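# Swap pink and yellow flowers between their pegs

## Task

Exchange the pink flower and the yellow flower so that each ends up hanging on the peg the other one started on, without deforming any stem. At the end the dryer must still hang on its rail, and every flower must hang upside down (head lowest) with its clip holding it by the stem.

## Robot and tools

ROBOT. Two arms, left_arm and right_arm, each ending in a two-finger parallel gripper. The fingers extend along the gripper's +z axis and separate along its y axis. end_effector_position is the point midway between the finger pads, about 1 cm short of the fingertips.

FRAMES. Scene frame: origin at table-top height, halfway between the nominal arm bases; +x points out over the table, +z up, and left_arm sits on the +y side. Left and right here do not match the sides of the images. Calibrated bases in the scene frame: left_arm at (-0.022, +0.332, +0.008) m with quat_wxyz (+1.000, 0, 0, -0.008); right_arm at (+0.007, -0.249, +0.027) m with quat_wxyz (+1.000, 0, 0, +0.005). Both base frames are nearly aligned with the scene frame, z up. Every hand pose, hand velocity, target and wrist-camera pose is given in that arm's own base frame. Fixed cameras and the table use the scene frame. Reported hand positions can be off by a few centimetres, more at long reach.

THE ROW. Every command uses rows of 16 numbers, one list covering both arms, always all 16 even when one arm stays put: left_arm x, y, z, qw, qx, qy, qz, opening, then right_arm in the same order. x, y, z are an absolute target for end_effector_position in metres, in that arm's base frame. qw..qz are an absolute orientation target, w first, same frame. opening runs from -1 (closed) to +1 (fully open, 0.094 m). To keep an orientation, repeat the same quaternion in every row rather than copying a drifted reading. To park an arm, resend the exact full pose from the last result taken before it stopped, plus its desired opening.

TOOLS.
execute_actions(actions, cameras): actions is a list of actions. Each action is a table of up to 15 rows, each row lasting one 1/30 s step. A table with fewer rows repeats its final row until 15 steps are done. A target more than 0.6 m from the gripper's current position, along any gripper axis, makes that action refused for both arms. If the first action fails that check against the last reported state, or any action is malformed, the whole call is rejected. An empty list just reports state and images.
move(target, speed, blend, opening_speed, blocking, cameras): target is one 16-number row or a list of up to 15 rows (absolute poses, no 0.6 m check). Each gripper travels a straight line from its Hand target, turning the shorter way. speed is the top path speed in m/s, 0.002 to 4.3 (default 0.25), and rotation is capped at twice that in rad/s. Give one number, or one per target. blend (metres, per target or one value) rounds corners in a list; 0 stops at each point. opening_speed (0.2 or more, scale units per second) ramps the fingers; use a low value to close gently. blocking=false returns after about 0.5 s while the move continues; a new move takes over from the running one. Moves cap at 10 s and do not avoid obstacles or the other arm. Grippers lag and overshoot more at high speed, especially with a nearly straight arm.
wait(seconds 0 to 10, cameras): lets time pass holding current commands.
stop(cameras): brakes a running move; it needs stopping distance.
zoom_image(camera, region): region [x0, y0, x1, y1] in image pixels, top-left origin, at most 504 by 504, on the latest image of that camera.
read_manual(section): licence texts only.
finished_scene(scene): ends the current scene, given its number; irreversible.

RESULTS. Each result gives joint positions, velocities and torques, each hand's position and quaternion, a Hand target line (where the arm is actually being driven, which may fall short of what you asked; send the rest next call), Tool commands, and grip_measured (finger opening on the -1..+1 scale; reads up to about 2.7 mm wide when empty). move adds a line such as done, off_target, moving, held or fault; done means within 10 mm and 2 degrees. limits=paced means the sent pose was clipped; limits=held means a check held steps back. Neither done nor off_target proves contact. The controller limits orientation change to 40 degrees from the measured one per step, and friction can leave a gripper a centimetre or more off target in free air. Joint torques include the arm's weight, carry offsets and noise; numbers 3 and 4 wrap at ±28 N m. grip_effort_nm is gripper motor effort at the shaft, negative closing, never returning fully to zero. Velocities marked within noise mean the arm is still.

CAMERAS: cam_head_left, cam_head_right, cam_high, cam_low, cam_left_wrist, cam_right_wrist, all 672x504, returned in that order. The cameras argument selects which (null or ["all"] for all, [] for none); an unknown name invalidates the call. Calibration is approximate; wrist images may lag while moving.

CAUTIONS. Close slowly on stems so they are not crushed or kinked; the fingers push at full force from about 0.05 below the first-touch reading. To release, command an opening clearly above grip_measured. Never drop a flower, release it while it swings, or knock the dryer off its rail; anything leaving the table fails the task. Keep the two arms apart, and never close one gripper on the other's fingers. Route paths around, not near, an arm's own base, which can flip its shoulder. Fast moves and targets far beyond contact push hard. Holding loads or stretched poses heats motors: MOTOR HOT appears near 85 °C, and at 100 °C the arm goes limp for 30 to 60 s. Loose objects may occasionally be nudged by outside forces.

Each tool is called after "Emit:" as name(argument=value, ...) on one line, values as JSON.

## Session

Emit:
execute_actions(actions=[])

Scene clock: 0.00 s.
left_arm: end_effector_position=(+0.2569, -0.0827, +0.2388) grip_measured=+1.000 grip_effort_nm=n/a end_effector_quat_wxyz=(+0.234, -0.475, +0.849, -0.012) | right_arm: end_effector_position=(+0.4016, -0.0080, +0.3089) grip_measured=+1.000 grip_effort_nm=n/a end_effector_quat_wxyz=(+0.174, -0.236, +0.924, +0.245)
Joint positions: left_arm=[-0.559 0.839 0.854 -1.323 -0.397 -1.526 0.094] | right_arm=[-0.266 1.317 1.342 -1.525 -0.607 -0.743 0.094]
Joint velocities: within noise
Joint torques (N m): no reading
Heat: left arm: hottest elbow 32 °C; right arm: hottest waist 31 °C.
Hand target: left_arm +0.2625, -0.0863, +0.2520; +0.241, -0.476, +0.845, -0.026 | right_arm +0.4067, -0.0095, +0.3157; +0.181, -0.238, +0.923, +0.241
Tool commands: left_gripper/opening=+1.0 right_gripper/opening=+1.0

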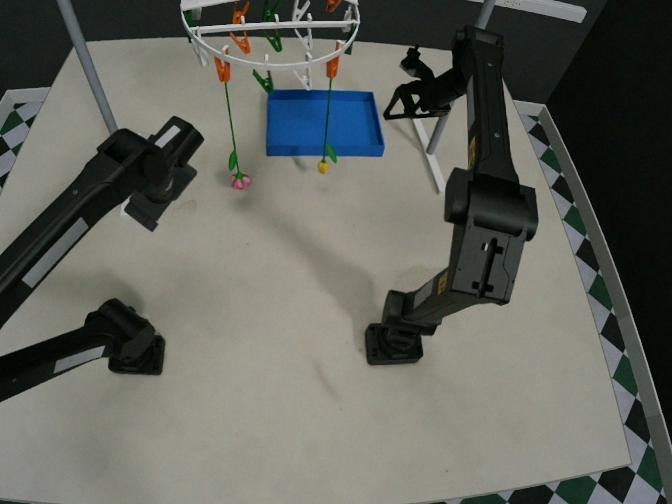

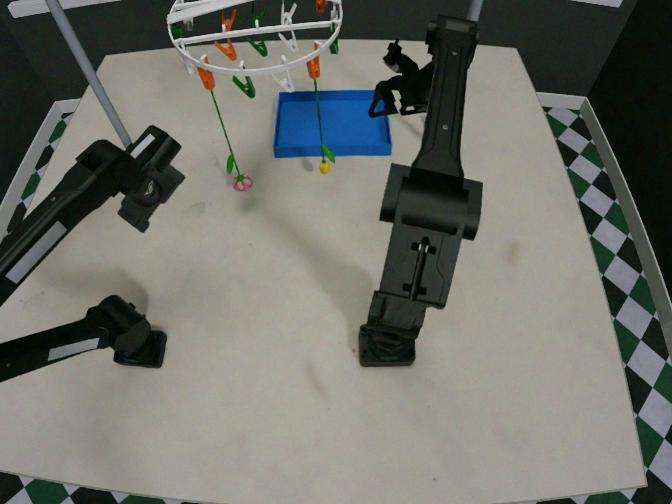

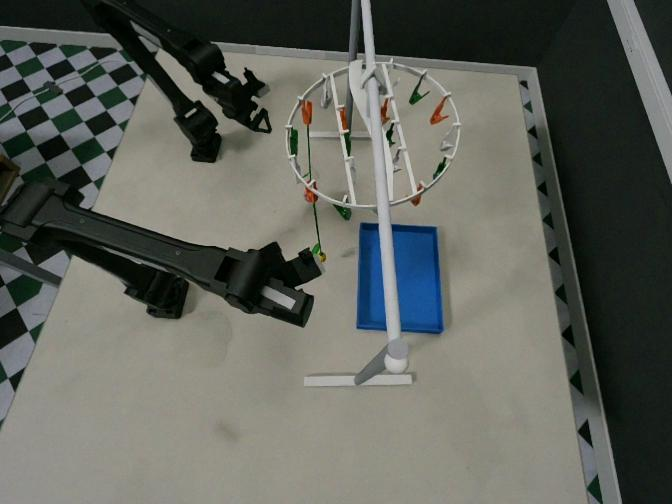

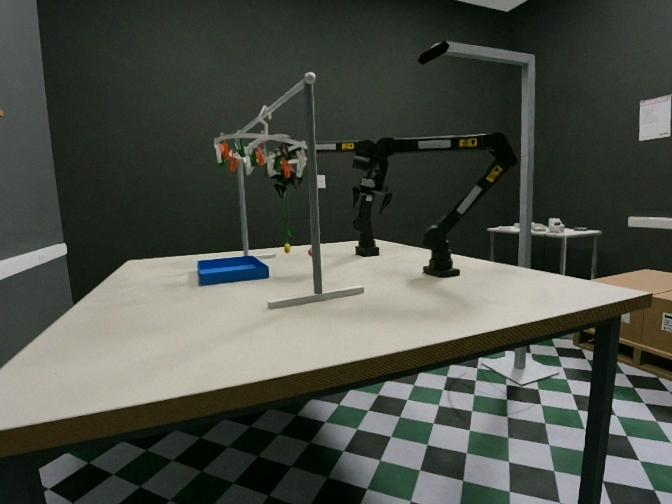

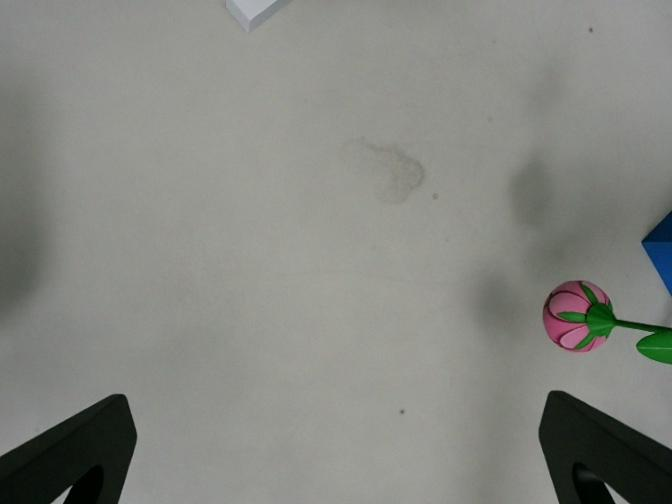

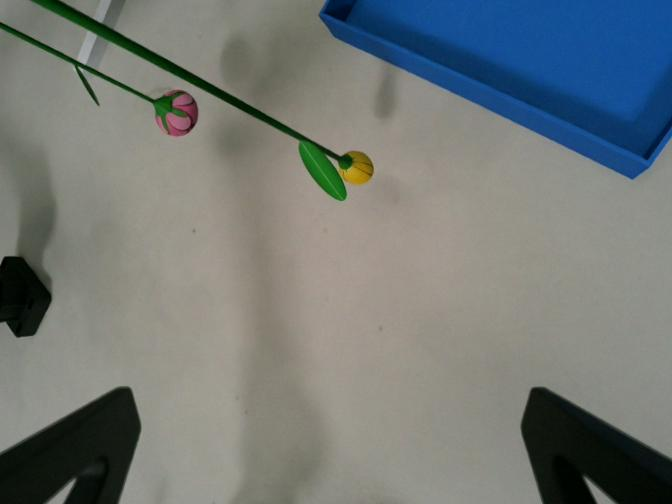

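Emit:
zoom_image(camera="cam_head_left", region=[160, 0, 400, 200])

Emit:
zoom_image(camera="cam_head_right", region=[140, 0, 380, 200])

Emit:
zoom_image(camera="cam_high", region=[260, 40, 500, 280])

Emit:
zoom_image(camera="cam_low", region=[190, 60, 400, 280])

Scaled by 2.100 from the camera's 672x504 image, which has a finer 960x720 frame.

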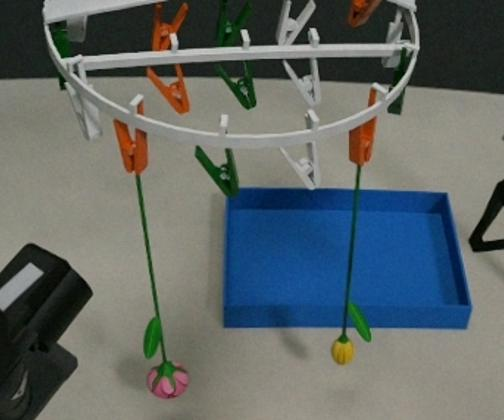

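Scaled by 2.100 from the camera's 672x504 image, which has a finer 960x720 frame.

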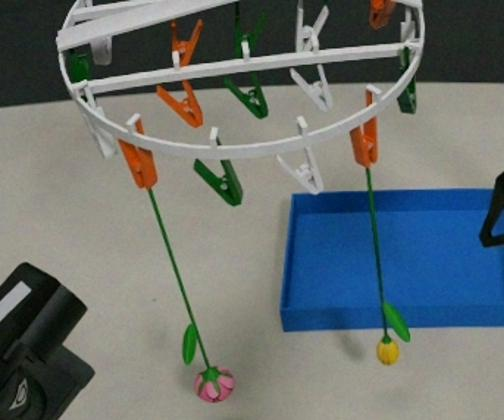

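Scaled by 2.100 from the camera's 672x504 image, which has a finer 960x720 frame.

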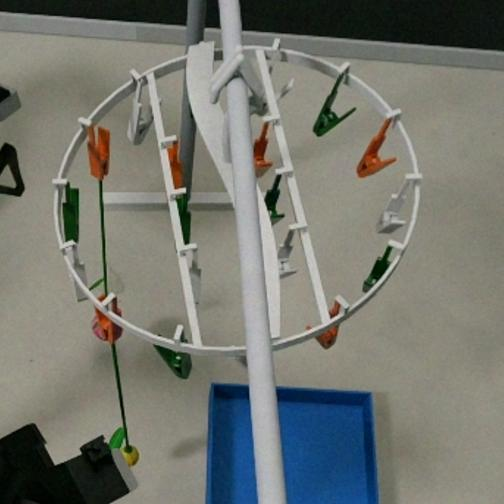

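Scaled by 2.291 from the camera's 672x504 image, which has a finer 960x720 frame.

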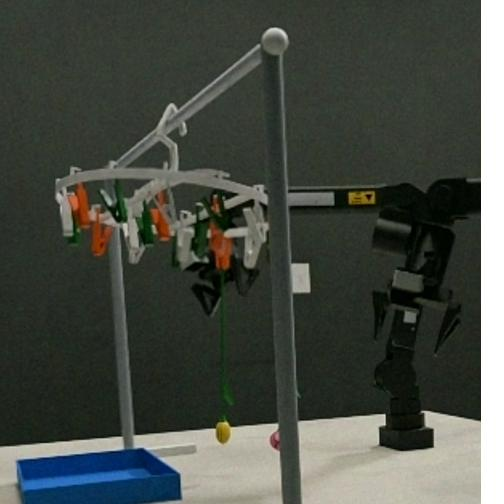

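Emit:
zoom_image(camera="cam_head_left", region=[170, 0, 290, 110])

Emit:
zoom_image(camera="cam_head_left", region=[270, 0, 390, 110])

Emit:
zoom_image(camera="cam_high", region=[280, 60, 380, 160])

Emit:
zoom_image(camera="cam_high", region=[280, 150, 380, 250])

Emit:
zoom_image(camera="cam_low", region=[205, 100, 315, 200])

Scaled by 4.200 from the camera's 672x504 image, which has a finer 960x720 frame.

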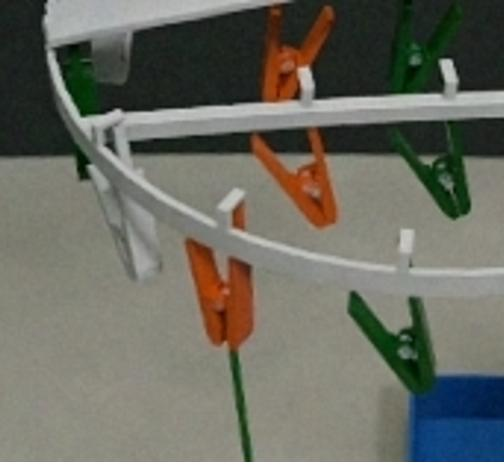

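Scaled by 4.200 from the camera's 672x504 image, which has a finer 960x720 frame.

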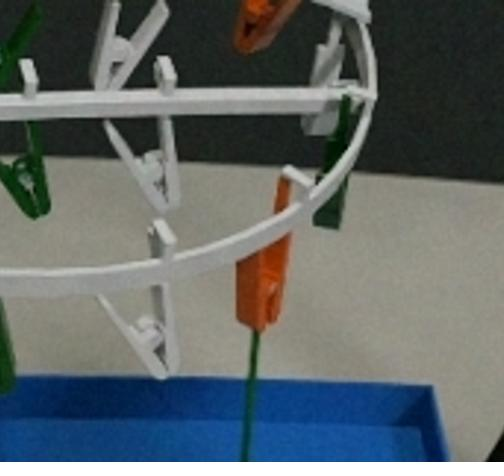

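Scaled by 5.040 from the camera's 672x504 image, which has a finer 960x720 frame.

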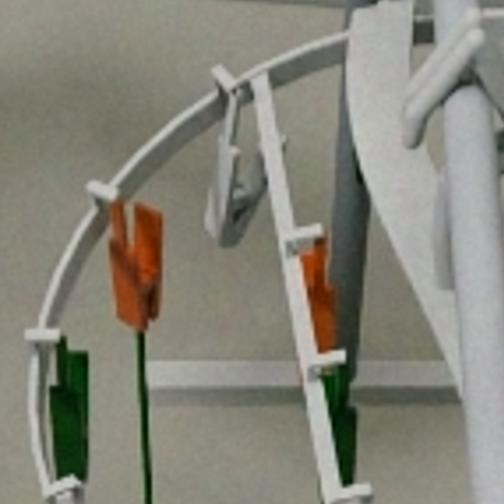

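Scaled by 5.040 from the camera's 672x504 image, which has a finer 960x720 frame.

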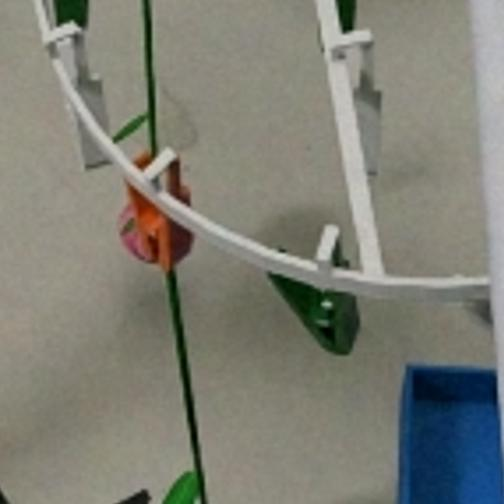

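Scaled by 4.582 from the camera's 672x504 image, which has a finer 960x720 frame.

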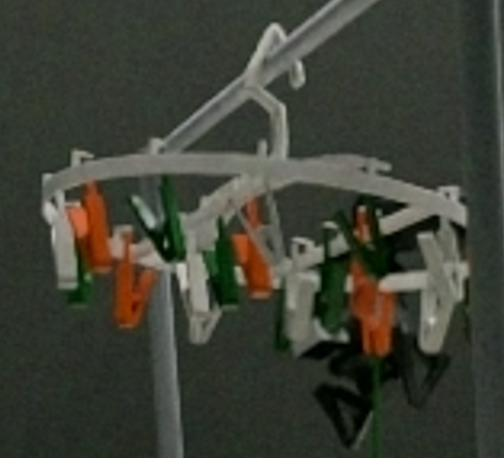

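Emit:
move(target=[0.29, -0.24, 0.42, 0.7071, 0, 0.7071, 0, 1, 0.31, 0.13, 0.39, 0.7071, 0, 0.7071, 0, 1])

Scene clock: 47.03 s.
left_arm: end_effector_position=(+0.2897, -0.2439, +0.4129) grip_measured=+1.000 grip_effort_nm=-0.037 end_effector_quat_wxyz=(+0.702, +0.007, +0.712, +0.005) | right_arm: end_effector_position=(+0.3100, +0.1261, +0.3971) grip_measured=+1.000 grip_effort_nm=0.002 end_effector_quat_wxyz=(+0.708, +0.010, +0.706, +0.005)
Joint positions: left_arm=[-1.118 0.83 0.73 0.067 -1.115 -0.012 0.094] | right_arm=[0.748 0.54 0.573 -0.028 0.755 0.017 0.094]
Joint velocities: within noise
Joint torques (N m): left_arm=[3.02 -3.72 8.92 2.48 0.12 0.18] | right_arm=[1.38 2.14 8.44 2.51 0.09 -0.13]
Heat: left arm: hottest elbow 45 °C; right arm: hottest waist 31 °C.
Hand target: left_arm +0.2899, -0.2399, +0.4201; +0.707, +0.000, +0.707, +0.000 | right_arm +0.3099, +0.1300, +0.3901; +0.707, +0.000, +0.707, +0.000
Off the commanded pose: left_arm 0.008 m, 1 deg | right_arm 0.008 m, 1 deg.
move: done
camera_calibration:
cam_left_wrist: T_world_to_cam=[[0.00178307, -0.999533, -0.0304914, -0.231876], [-0.433733, 0.0267011, -0.900646, 0.542682], [0.90104, 0.0148311, -0.433483, 0.0120129], [0, 0, 0, 1]] pos_world=[0.224969, -0.246437, 0.486901]
cam_right_wrist: T_world_to_cam=[[-0.00185629, -0.99993, -0.0116676, 0.130259], [-0.411995, 0.0113961, -0.911115, 0.529287], [0.911184, 0.00311572, -0.411988, -0.0323714], [0, 0, 0, 1]] pos_world=[0.247802, 0.124319, 0.470424]

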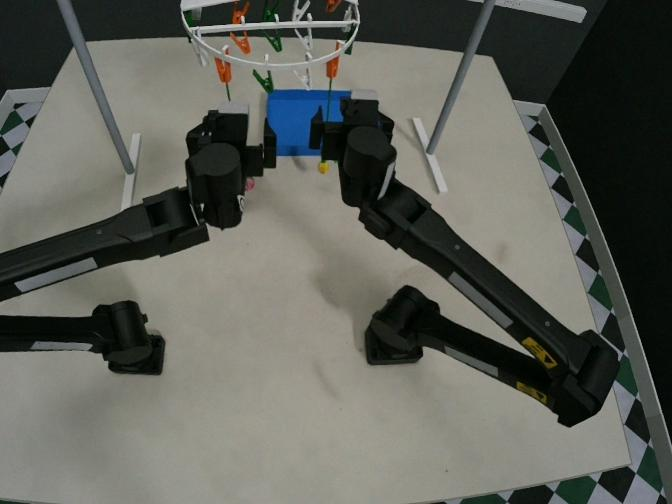

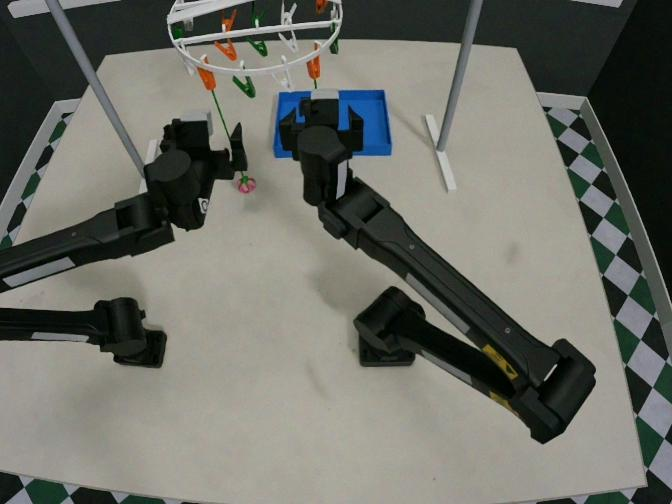

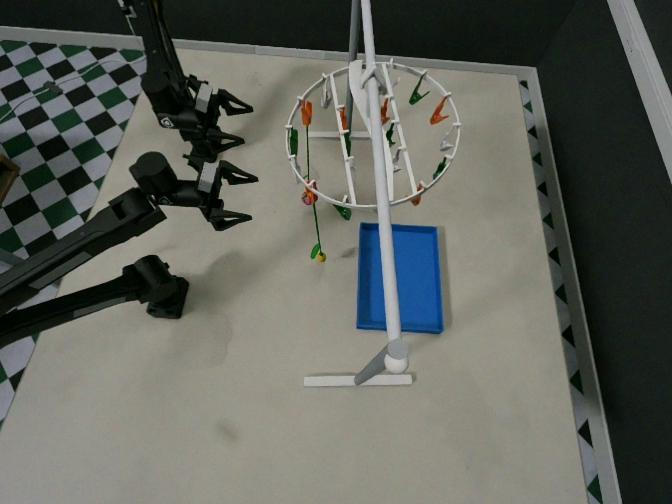

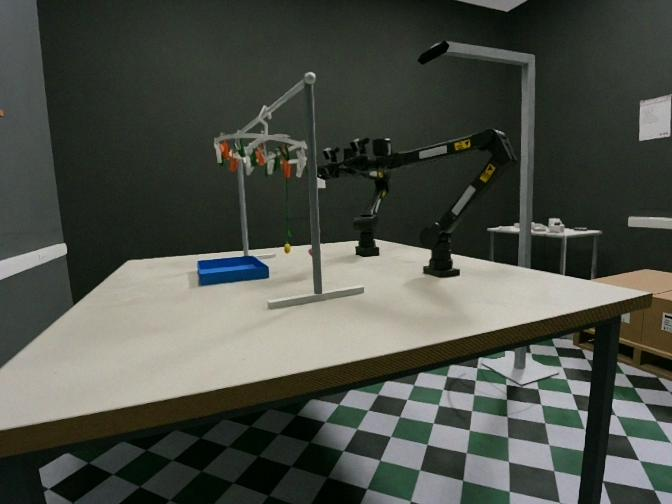

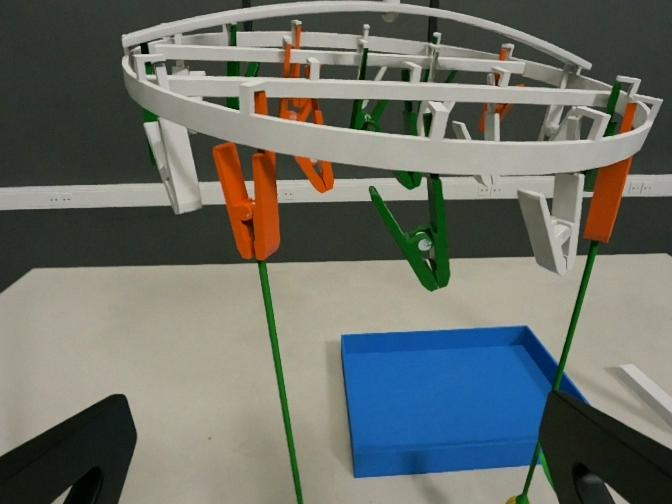

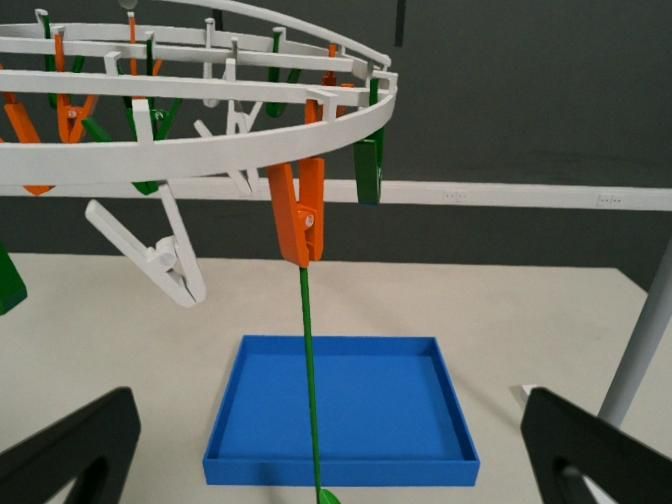

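Emit:
zoom_image(camera="cam_left_wrist", region=[170, 60, 370, 300])

Emit:
zoom_image(camera="cam_right_wrist", region=[220, 60, 420, 300])

Scaled by 2.100 from the camera's 672x504 image, which has a finer 960x720 frame.

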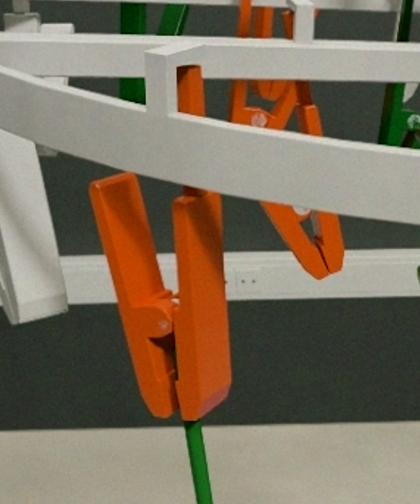

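Scaled by 2.100 from the camera's 672x504 image, which has a finer 960x720 frame.

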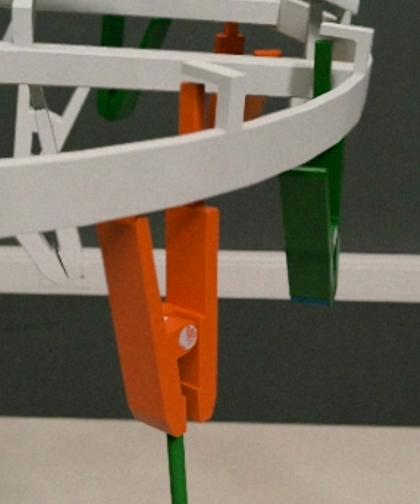

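Emit:
move(target=[0.27, -0.30, 0.42, 0.7071, 0, 0.7071, 0, 1, 0.31, 0.07, 0.39, 0.7071, 0, 0.7071, 0, 1], cameras=["cam_left_wrist","cam_right_wrist"])

Scene clock: 82.23 s.
left_arm: end_effector_position=(+0.2689, -0.2917, +0.3894) grip_measured=+1.000 grip_effort_nm=-0.032 end_effector_quat_wxyz=(+0.698, +0.020, +0.715, +0.022) | right_arm: end_effector_position=(+0.3092, +0.0728, +0.4005) grip_measured=+1.000 grip_effort_nm=-0.007 end_effector_quat_wxyz=(+0.714, +0.006, +0.700, +0.012)
Joint positions: left_arm=[-1.249 0.962 0.748 0.139 -1.252 -0.011 0.094] | right_arm=[0.482 0.412 0.547 -0.113 0.474 0.016 0.094]
Joint velocities: within noise
Joint torques (N m): left_arm=[2.14 -3.9 12.72 2.45 -0.1 0.15] | right_arm=[-0.26 2.96 8.42 1.69 -0.08 -0.13]
Heat: left arm: hottest elbow 47 °C; right arm: hottest elbow 33 °C.
Hand target: left_arm +0.2691, -0.2984, +0.4192; +0.707, +0.000, +0.707, +0.000 | right_arm +0.3100, +0.0701, +0.3901; +0.707, +0.000, +0.707, +0.000
Off the commanded pose: left_arm 0.032 m, 4 deg | right_arm 0.011 m, 2 deg.
move: off_target (left_arm, right_arm)
camera_calibration:
cam_left_wrist: T_world_to_cam=[[0.00762297, -0.997291, -0.0731594, -0.264566], [-0.442181, 0.0622582, -0.894762, 0.52419], [0.896893, 0.0391705, -0.440509, 0.0322552], [0, 0, 0, 1]] pos_world=[0.204874, -0.297748, 0.463879]
cam_right_wrist: T_world_to_cam=[[0.0139732, -0.999765, -0.016574, 0.0740141], [-0.398453, 0.00963524, -0.917138, 0.530966], [0.917082, 0.0194193, -0.398225, -0.0385887], [0, 0, 0, 1]] pos_world=[0.24592, 0.0696301, 0.472829]
Images, in order (width x height): cam_left_wrist 672x504, cam_right_wrist 672x504.

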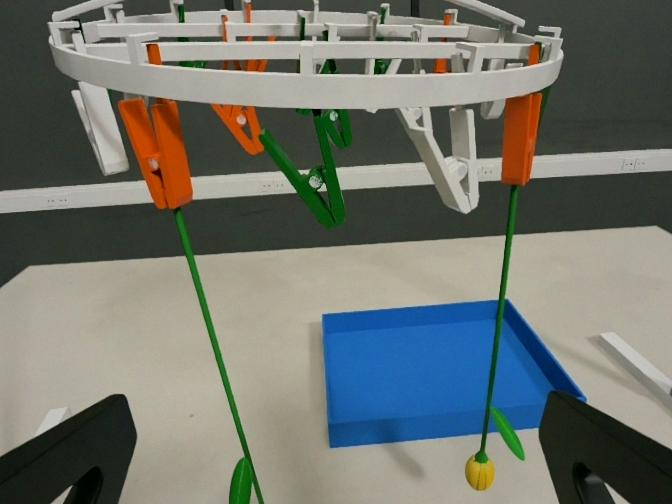

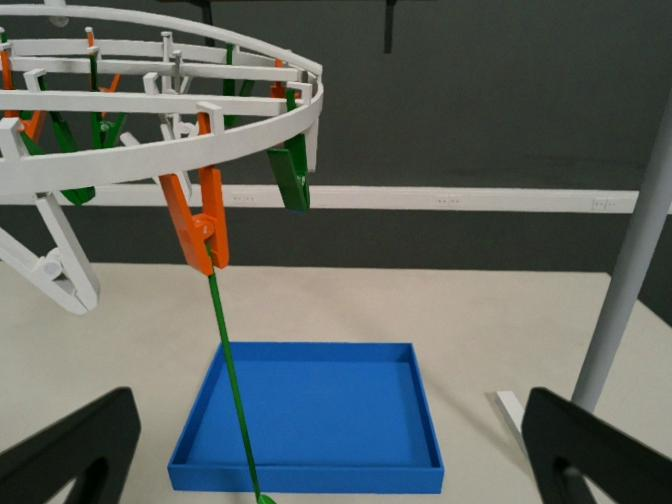

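Emit:
move(target=[0.34, -0.178, 0.43, 0.6984, 0.1106, 0.6984, -0.1106, 0.1, 0.31, 0.07, 0.35, 0.7071, 0, 0.7071, 0, 1], cameras=["cam_left_wrist","cam_high"])

Emit:
move(target=[0.34, -0.178, 0.43, 0.6984, 0.1106, 0.6984, -0.1106, 0.1, 0.277, 0.289, 0.30, 0.6903, -0.153, 0.6903, 0.153, 0])

Scene clock: 104.70 s.
left_arm: end_effector_position=(+0.3385, -0.1810, +0.4248) grip_measured=+0.102 grip_effort_nm=-0.120 end_effector_quat_wxyz=(+0.698, +0.115, +0.698, -0.111) | right_arm: end_effector_position=(+0.3107, +0.0735, +0.3528) grip_measured=+1.000 grip_effort_nm=-0.002 end_effector_quat_wxyz=(+0.704, +0.001, +0.710, +0.007)
Joint positions: left_arm=[-0.624 0.646 0.679 -0.035 -0.303 0.005 0.052] | right_arm=[0.482 0.405 0.439 -0.043 0.474 0.016 0.094]
Joint velocities: within noise
Joint torques (N m): left_arm=[3.31 -1.2 10 1.72 0.14 0] | right_arm=[-0.38 2.49 8.55 2.63 -0.05 -0.12]
Heat: left arm: hottest elbow 50 °C; right arm: hottest elbow 32 °C.
Hand target: left_arm +0.3399, -0.1780, +0.4299; +0.698, +0.111, +0.698, -0.111 | right_arm +0.3100, +0.0700, +0.3501; +0.707, +0.000, +0.707, +0.000
Off the commanded pose: left_arm 0.006 m, 1 deg | right_arm 0.005 m, 1 deg.
move: done
camera_calibration:
cam_left_wrist: T_world_to_cam=[[-0.310462, -0.950391, -0.0192272, -0.0589135], [-0.396399, 0.147822, -0.906099, 0.584514], [0.863991, -0.273688, -0.422628, -0.0719475], [0, 0, 0, 1]] pos_world=[0.275573, -0.162086, 0.498088]
Images, in order (width x height): cam_high 672x504, cam_left_wrist 672x504.

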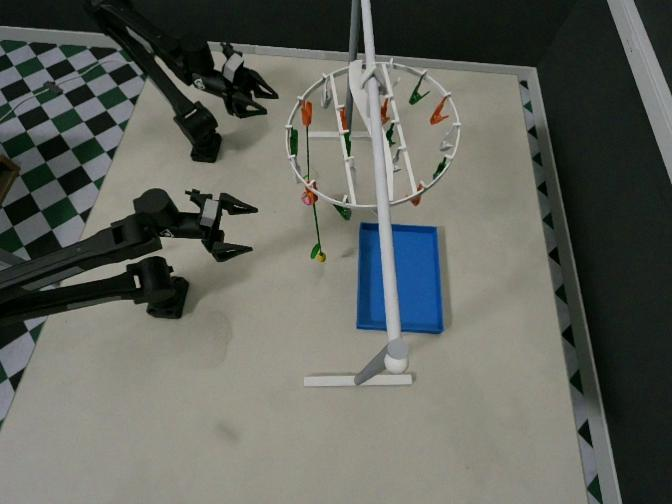

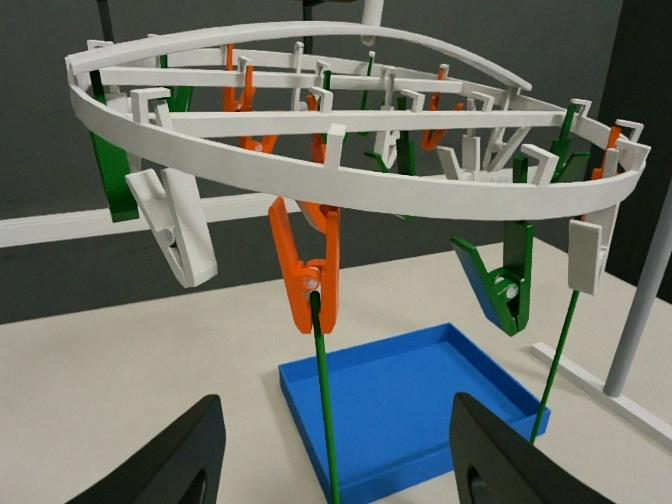

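Scene clock: 106.43 s.
left_arm: end_effector_position=(+0.3384, -0.1811, +0.4248) grip_measured=+0.102 grip_effort_nm=-0.115 end_effector_quat_wxyz=(+0.698, +0.115, +0.698, -0.111) | right_arm: end_effector_position=(+0.2765, +0.2819, +0.2869) grip_measured=+0.001 grip_effort_nm=-0.076 end_effector_quat_wxyz=(+0.683, -0.152, +0.699, +0.147)
Joint positions: left_arm=[-0.624 0.646 0.679 -0.035 -0.302 0.005 0.052] | right_arm=[1.055 0.857 0.402 0.424 0.628 0.016 0.047]
Joint velocities: within noise
Joint torques (N m): left_arm=[3.25 -1.26 10.02 1.7 0.13 -0.01] | right_arm=[1.2 -1.38 10.3 2.52 -0.05 -0.12]
Heat: left arm: hottest elbow 50 °C; right arm: hottest elbow 33 °C.
Hand target: left_arm +0.3399, -0.1780, +0.4299; +0.698, +0.111, +0.698, -0.111 | right_arm +0.2767, +0.2887, +0.3001; +0.690, -0.153, +0.690, +0.153
Off the commanded pose: left_arm 0.006 m, 1 deg | right_arm 0.015 m, 2 deg.
move: off_target (right_arm)
camera_calibration:
cam_left_wrist: T_world_to_cam=[[-0.310905, -0.950246, -0.0192584, -0.0587515], [-0.396312, 0.14803, -0.906104, 0.584526], [0.863872, -0.27408, -0.422617, -0.0719832], [0, 0, 0, 1]] pos_world=[0.275573, -0.162085, 0.498088]
cam_right_wrist: T_world_to_cam=[[0.419256, -0.907804, 0.0107542, 0.135801], [-0.393342, -0.19231, -0.899055, 0.462133], [0.818234, 0.372704, -0.437704, -0.118784], [0, 0, 0, 1]] pos_world=[0.222034, 0.256425, 0.36203]

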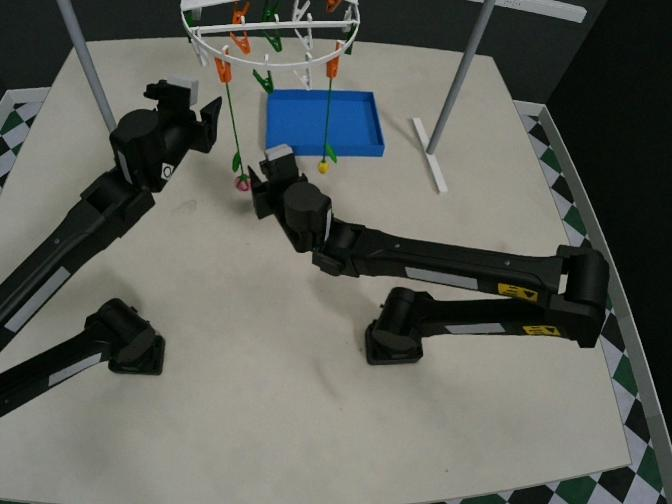

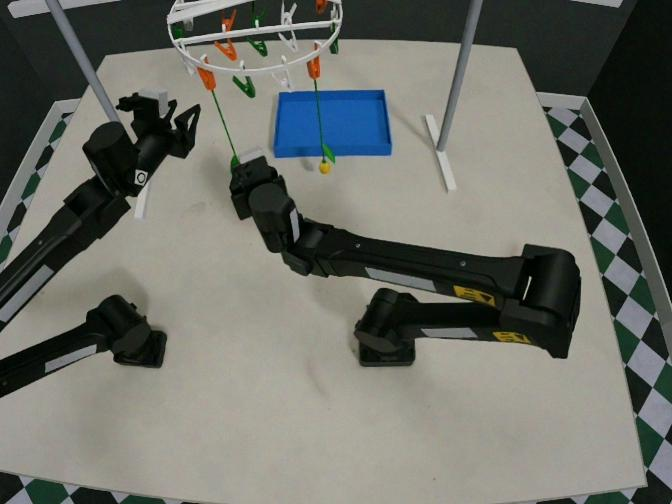

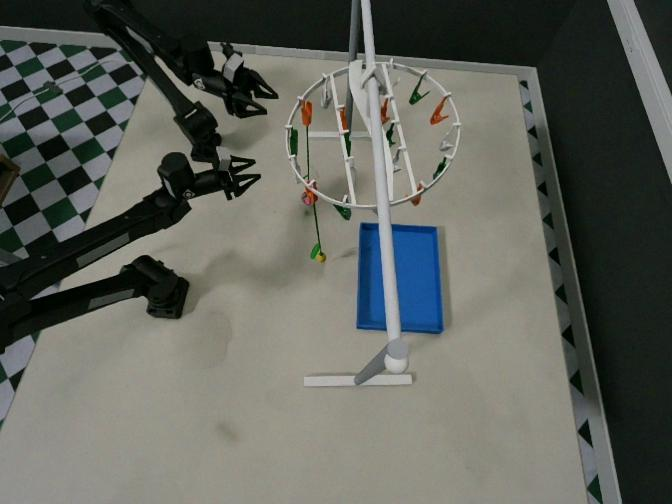

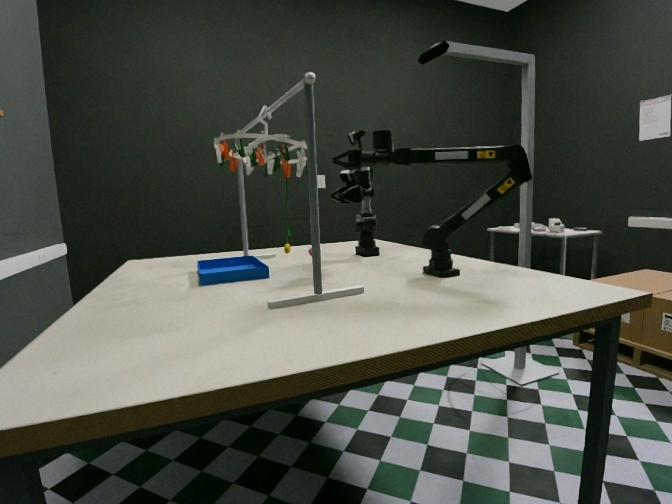

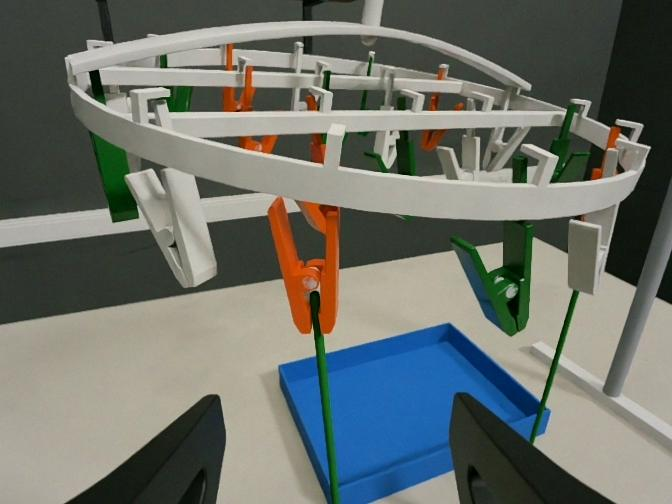

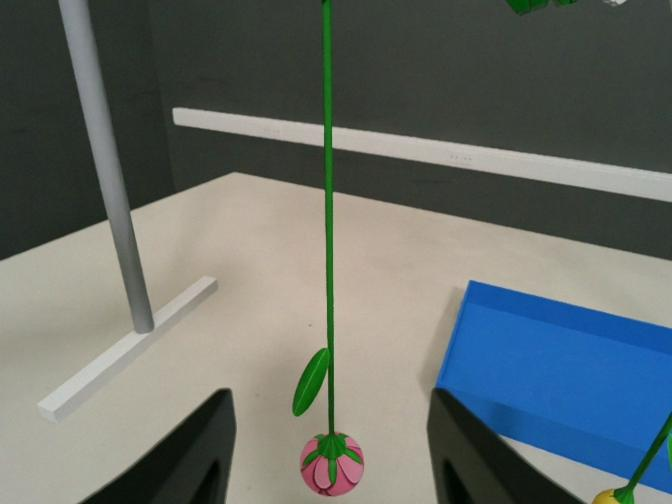

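Emit:
zoom_image(camera="cam_left_wrist", region=[240, 180, 380, 350])

Scaled by 2.965 from the camera's 672x504 image, which has a finer 960x720 frame.

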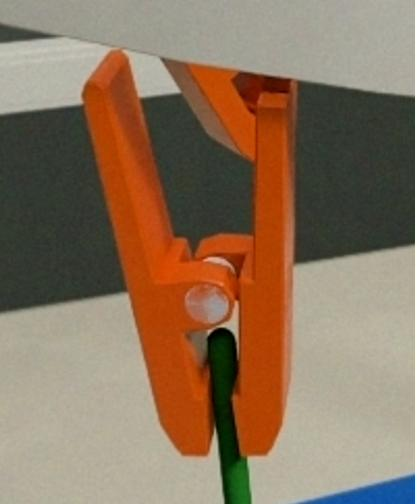

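Emit:
move(target=[0.386, -0.182, 0.437, 0.6984, 0.1106, 0.6984, -0.1106, 0.1, 0.277, 0.289, 0.30, 0.6903, -0.153, 0.6903, 0.153, 0], cameras=["cam_left_wrist"], speed=0.15)

Scene clock: 118.10 s.
left_arm: end_effector_position=(+0.3778, -0.1818, +0.3965) grip_measured=+0.102 grip_effort_nm=-0.115 end_effector_quat_wxyz=(+0.674, +0.124, +0.721, -0.102) | right_arm: end_effector_position=(+0.2765, +0.2819, +0.2871) grip_measured=+0.001 grip_effort_nm=-0.076 end_effector_quat_wxyz=(+0.683, -0.152, +0.699, +0.147)
Joint positions: left_arm=[-0.534 0.764 0.692 -0.001 -0.213 0.005 0.052] | right_arm=[1.055 0.857 0.402 0.426 0.628 0.016 0.047]
Joint velocities: within noise
Joint torques (N m): left_arm=[3.31 -1.85 13.49 2.97 0.14 0] | right_arm=[1.14 -1.49 10.29 2.5 -0.05 -0.11]
Heat: left arm: hottest elbow 52 °C; right arm: hottest elbow 34 °C.
Hand target: left_arm +0.3833, -0.1808, +0.4362; +0.699, +0.111, +0.698, -0.111 | right_arm +0.2767, +0.2887, +0.3001; +0.690, -0.153, +0.690, +0.153
Off the commanded pose: left_arm 0.041 m, 4 deg | right_arm 0.015 m, 1 deg.
move: off_target (left_arm, right_arm)
camera_calibration:
cam_left_wrist: T_world_to_cam=[[-0.312461, -0.949312, -0.0342808, -0.041086], [-0.450569, 0.179879, -0.874432, 0.588351], [0.836275, -0.25778, -0.483936, -0.0805], [0, 0, 0, 1]] pos_world=[0.319575, -0.165587, 0.474108]
Images, in order (width x height): cam_left_wrist 672x504.

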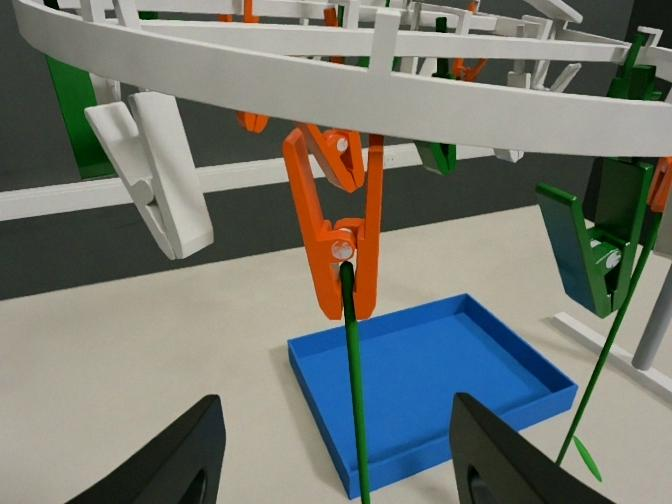

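Emit:
move(target=[0.389, -0.182, 0.462, 0.6984, 0.1106, 0.6984, -0.1106, 0.1, 0.277, 0.289, 0.30, 0.6903, -0.153, 0.6903, 0.153, 0], cameras=["cam_left_wrist"], speed=0.15)

Scene clock: 121.10 s.
left_arm: end_effector_position=(+0.3832, -0.1832, +0.4303) grip_measured=+0.102 grip_effort_nm=-0.120 end_effector_quat_wxyz=(+0.685, +0.120, +0.711, -0.106) | right_arm: end_effector_position=(+0.2765, +0.2819, +0.2871) grip_measured=+0.001 grip_effort_nm=-0.081 end_effector_quat_wxyz=(+0.683, -0.152, +0.699, +0.147)
Joint positions: left_arm=[-0.528 0.776 0.765 -0.029 -0.207 0.005 0.052] | right_arm=[1.055 0.857 0.402 0.426 0.628 0.016 0.047]
Joint velocities: within noise
Joint torques (N m): left_arm=[3.31 -1.96 13.35 1.74 0.13 0] | right_arm=[1.14 -1.2 10.29 2.52 -0.05 -0.11]
Heat: left arm: hottest elbow 52 °C; right arm: hottest elbow 35 °C.
Hand target: left_arm +0.3873, -0.1813, +0.4613; +0.699, +0.111, +0.698, -0.111 | right_arm +0.2767, +0.2887, +0.3001; +0.690, -0.153, +0.690, +0.153
Off the commanded pose: left_arm 0.032 m, 2 deg | right_arm 0.015 m, 1 deg.
move: off_target (left_arm, right_arm)
camera_calibration:
cam_left_wrist: T_world_to_cam=[[-0.311584, -0.949835, -0.0269861, -0.0431494], [-0.425776, 0.164948, -0.889667, 0.614888], [0.849488, -0.265716, -0.455813, -0.0875977], [0, 0, 0, 1]] pos_world=[0.322773, -0.165686, 0.505953]
Images, in order (width x height): cam_left_wrist 672x504.

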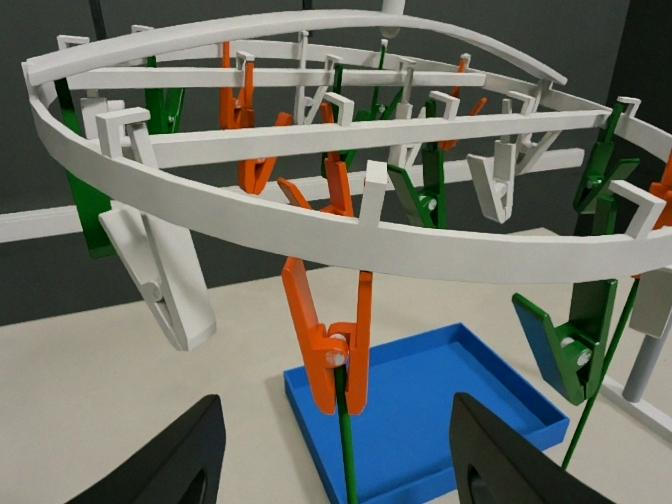

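Emit:
move(target=[0.415, -0.186, 0.464, 0.6984, 0.1106, 0.6984, -0.1106, 0.1, 0.277, 0.289, 0.30, 0.6903, -0.153, 0.6903, 0.153, 0], cameras=["cam_left_wrist"], speed=0.1)

Scene clock: 127.87 s.
left_arm: end_effector_position=(+0.4064, -0.1862, +0.4236) grip_measured=+0.102 grip_effort_nm=-0.120 end_effector_quat_wxyz=(+0.674, +0.123, +0.721, -0.103) | right_arm: end_effector_position=(+0.2765, +0.2819, +0.2871) grip_measured=+0.001 grip_effort_nm=-0.076 end_effector_quat_wxyz=(+0.683, -0.152, +0.699, +0.147)
Joint positions: left_arm=[-0.495 0.846 0.8 -0.026 -0.174 0.005 0.052] | right_arm=[1.055 0.857 0.402 0.426 0.628 0.016 0.047]
Joint velocities: within noise
Joint torques (N m): left_arm=[3.19 -2.67 13.57 3 0.13 0] | right_arm=[1.08 -1.32 10.29 2.56 -0.05 -0.12]
Heat: left arm: hottest elbow 53 °C; right arm: hottest elbow 36 °C.
Hand target: left_arm +0.4122, -0.1849, +0.4632; +0.699, +0.111, +0.698, -0.111 | right_arm +0.2767, +0.2887, +0.3001; +0.690, -0.153, +0.690, +0.153
Off the commanded pose: left_arm 0.041 m, 4 deg | right_arm 0.015 m, 1 deg.
move: off_target (left_arm, right_arm)
camera_calibration:
cam_left_wrist: T_world_to_cam=[[-0.312408, -0.949429, -0.0313839, -0.0366667], [-0.451543, 0.177484, -0.874419, 0.625664], [0.835769, -0.259004, -0.484156, -0.0923896], [0, 0, 0, 1]] pos_world=[0.348276, -0.169787, 0.501211]
Images, in order (width x height): cam_left_wrist 672x504.

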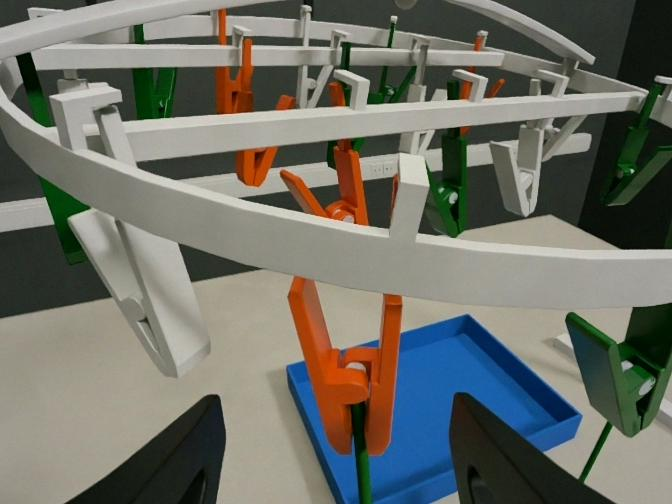

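Emit:
move(target=[0.432, -0.196, 0.474, 0.734, 0.1046, 0.6609, -0.1162, 0.1, 0.277, 0.289, 0.30, 0.6903, -0.153, 0.6903, 0.153, 0], cameras=["cam_left_wrist"], speed=0.1)

Scene clock: 131.80 s.
left_arm: end_effector_position=(+0.4245, -0.1960, +0.4385) grip_measured=+0.102 grip_effort_nm=-0.115 end_effector_quat_wxyz=(+0.712, +0.111, +0.684, -0.115) | right_arm: end_effector_position=(+0.2765, +0.2819, +0.2871) grip_measured=+0.001 grip_effort_nm=-0.081 end_effector_quat_wxyz=(+0.683, -0.152, +0.699, +0.147)
Joint positions: left_arm=[-0.495 0.912 0.8 0.154 -0.174 0.008 0.052] | right_arm=[1.055 0.857 0.402 0.426 0.628 0.016 0.047]
Joint velocities: within noise
Joint torques (N m): left_arm=[3.08 -3.31 13.04 2.97 0.06 0.17] | right_arm=[1.08 -1.38 10.28 2.51 -0.04 -0.11]
Heat: left arm: hottest elbow 52 °C; right arm: hottest elbow 36 °C.
Hand target: left_arm +0.4296, -0.1950, +0.4732; +0.734, +0.104, +0.661, -0.116 | right_arm +0.2767, +0.2887, +0.3001; +0.690, -0.153, +0.690, +0.153
Off the commanded pose: left_arm 0.036 m, 4 deg | right_arm 0.015 m, 1 deg.
move: off_target (left_arm, right_arm)
camera_calibration:
cam_left_wrist: T_world_to_cam=[[-0.310121, -0.950589, -0.0143498, -0.0485033], [-0.360912, 0.131682, -0.923256, 0.622526], [0.879527, -0.281142, -0.383917, -0.169681], [0, 0, 0, 1]] pos_world=[0.358874, -0.175786, 0.508911]
Images, in order (width x height): cam_left_wrist 672x504.

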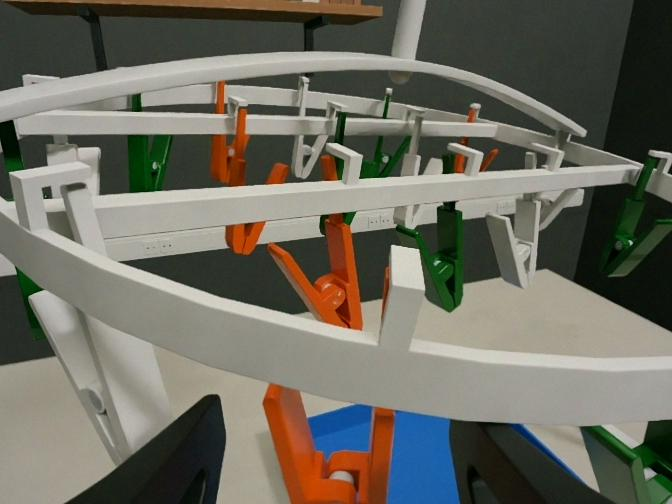

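Emit:
move(target=[0.4365, -0.197, 0.466, 0.734, 0.1046, 0.6609, -0.1162, 0.1, 0.277, 0.289, 0.30, 0.6903, -0.153, 0.6903, 0.153, 0], cameras=["cam_left_wrist", "cam_low","cam_high"], speed=0.1)

Scene clock: 137.53 s.
left_arm: end_effector_position=(+0.4294, -0.1984, +0.4370) grip_measured=+0.102 grip_effort_nm=-0.115 end_effector_quat_wxyz=(+0.715, +0.111, +0.680, -0.116) | right_arm: end_effector_position=(+0.2765, +0.2819, +0.2871) grip_measured=+0.001 grip_effort_nm=-0.081 end_effector_quat_wxyz=(+0.683, -0.152, +0.699, +0.147)
Joint positions: left_arm=[-0.494 0.931 0.8 0.182 -0.172 0.009 0.052] | right_arm=[1.055 0.857 0.402 0.426 0.628 0.016 0.047]
Joint velocities: within noise
Joint torques (N m): left_arm=[3.31 -3.6 12.27 3.02 0.14 0.16] | right_arm=[1.14 -1.38 10.33 2.56 -0.04 -0.12]
Heat: left arm: hottest elbow 52 °C; right arm: hottest elbow 37 °C.
Hand target: left_arm +0.4349, -0.1964, +0.4653; +0.734, +0.105, +0.661, -0.116 | right_arm +0.2767, +0.2887, +0.3001; +0.690, -0.153, +0.690, +0.153
Off the commanded pose: left_arm 0.030 m, 3 deg | right_arm 0.015 m, 1 deg.
move: off_target (left_arm, right_arm)
camera_calibration:
cam_left_wrist: T_world_to_cam=[[-0.310766, -0.950391, -0.0134947, -0.0493588], [-0.352807, 0.128523, -0.926828, 0.620703], [0.882583, -0.283265, -0.375245, -0.180749], [0, 0, 0, 1]] pos_world=[0.363175, -0.177885, 0.506794]
Images, in order (width x height): cam_high 672x504, cam_low 672x504, cam_left_wrist 672x504.

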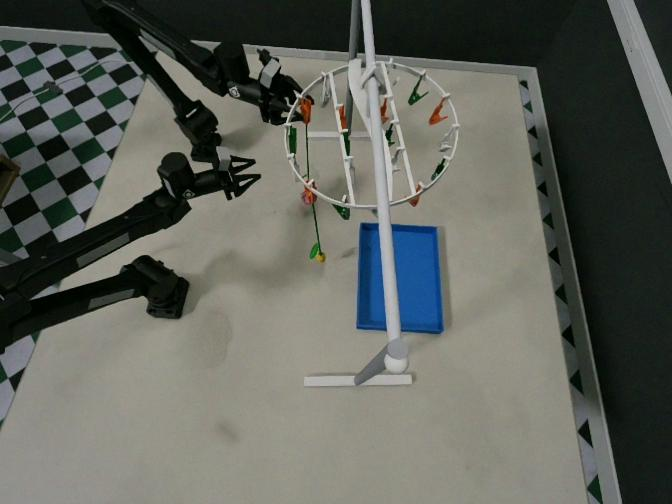

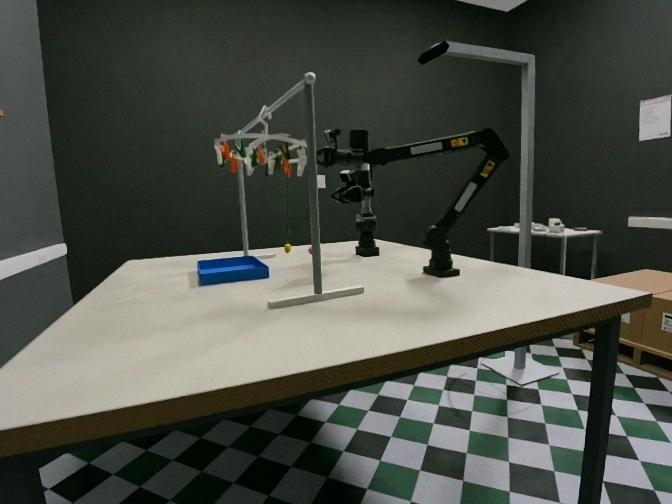

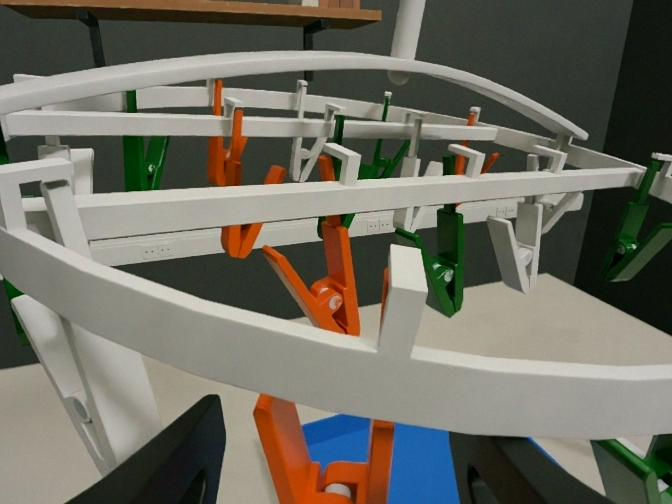

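Emit:
zoom_image(camera="cam_left_wrist", region=[150, 320, 510, 504])

Emit:
zoom_image(camera="cam_high", region=[240, 60, 360, 160])

Scaled by 1.400 from the camera's 672x504 image, which has a finer 960x720 frame.

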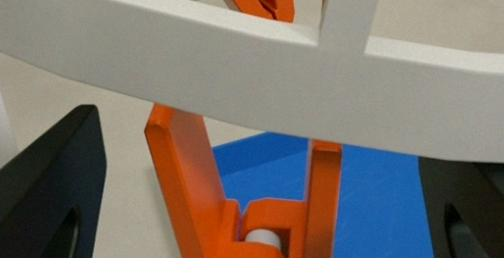

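Scaled by 4.200 from the camera's 672x504 image, which has a finer 960x720 frame.

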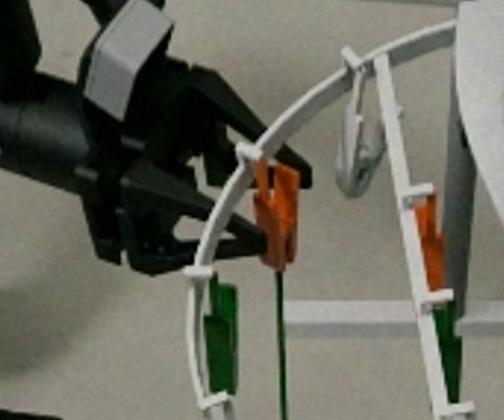

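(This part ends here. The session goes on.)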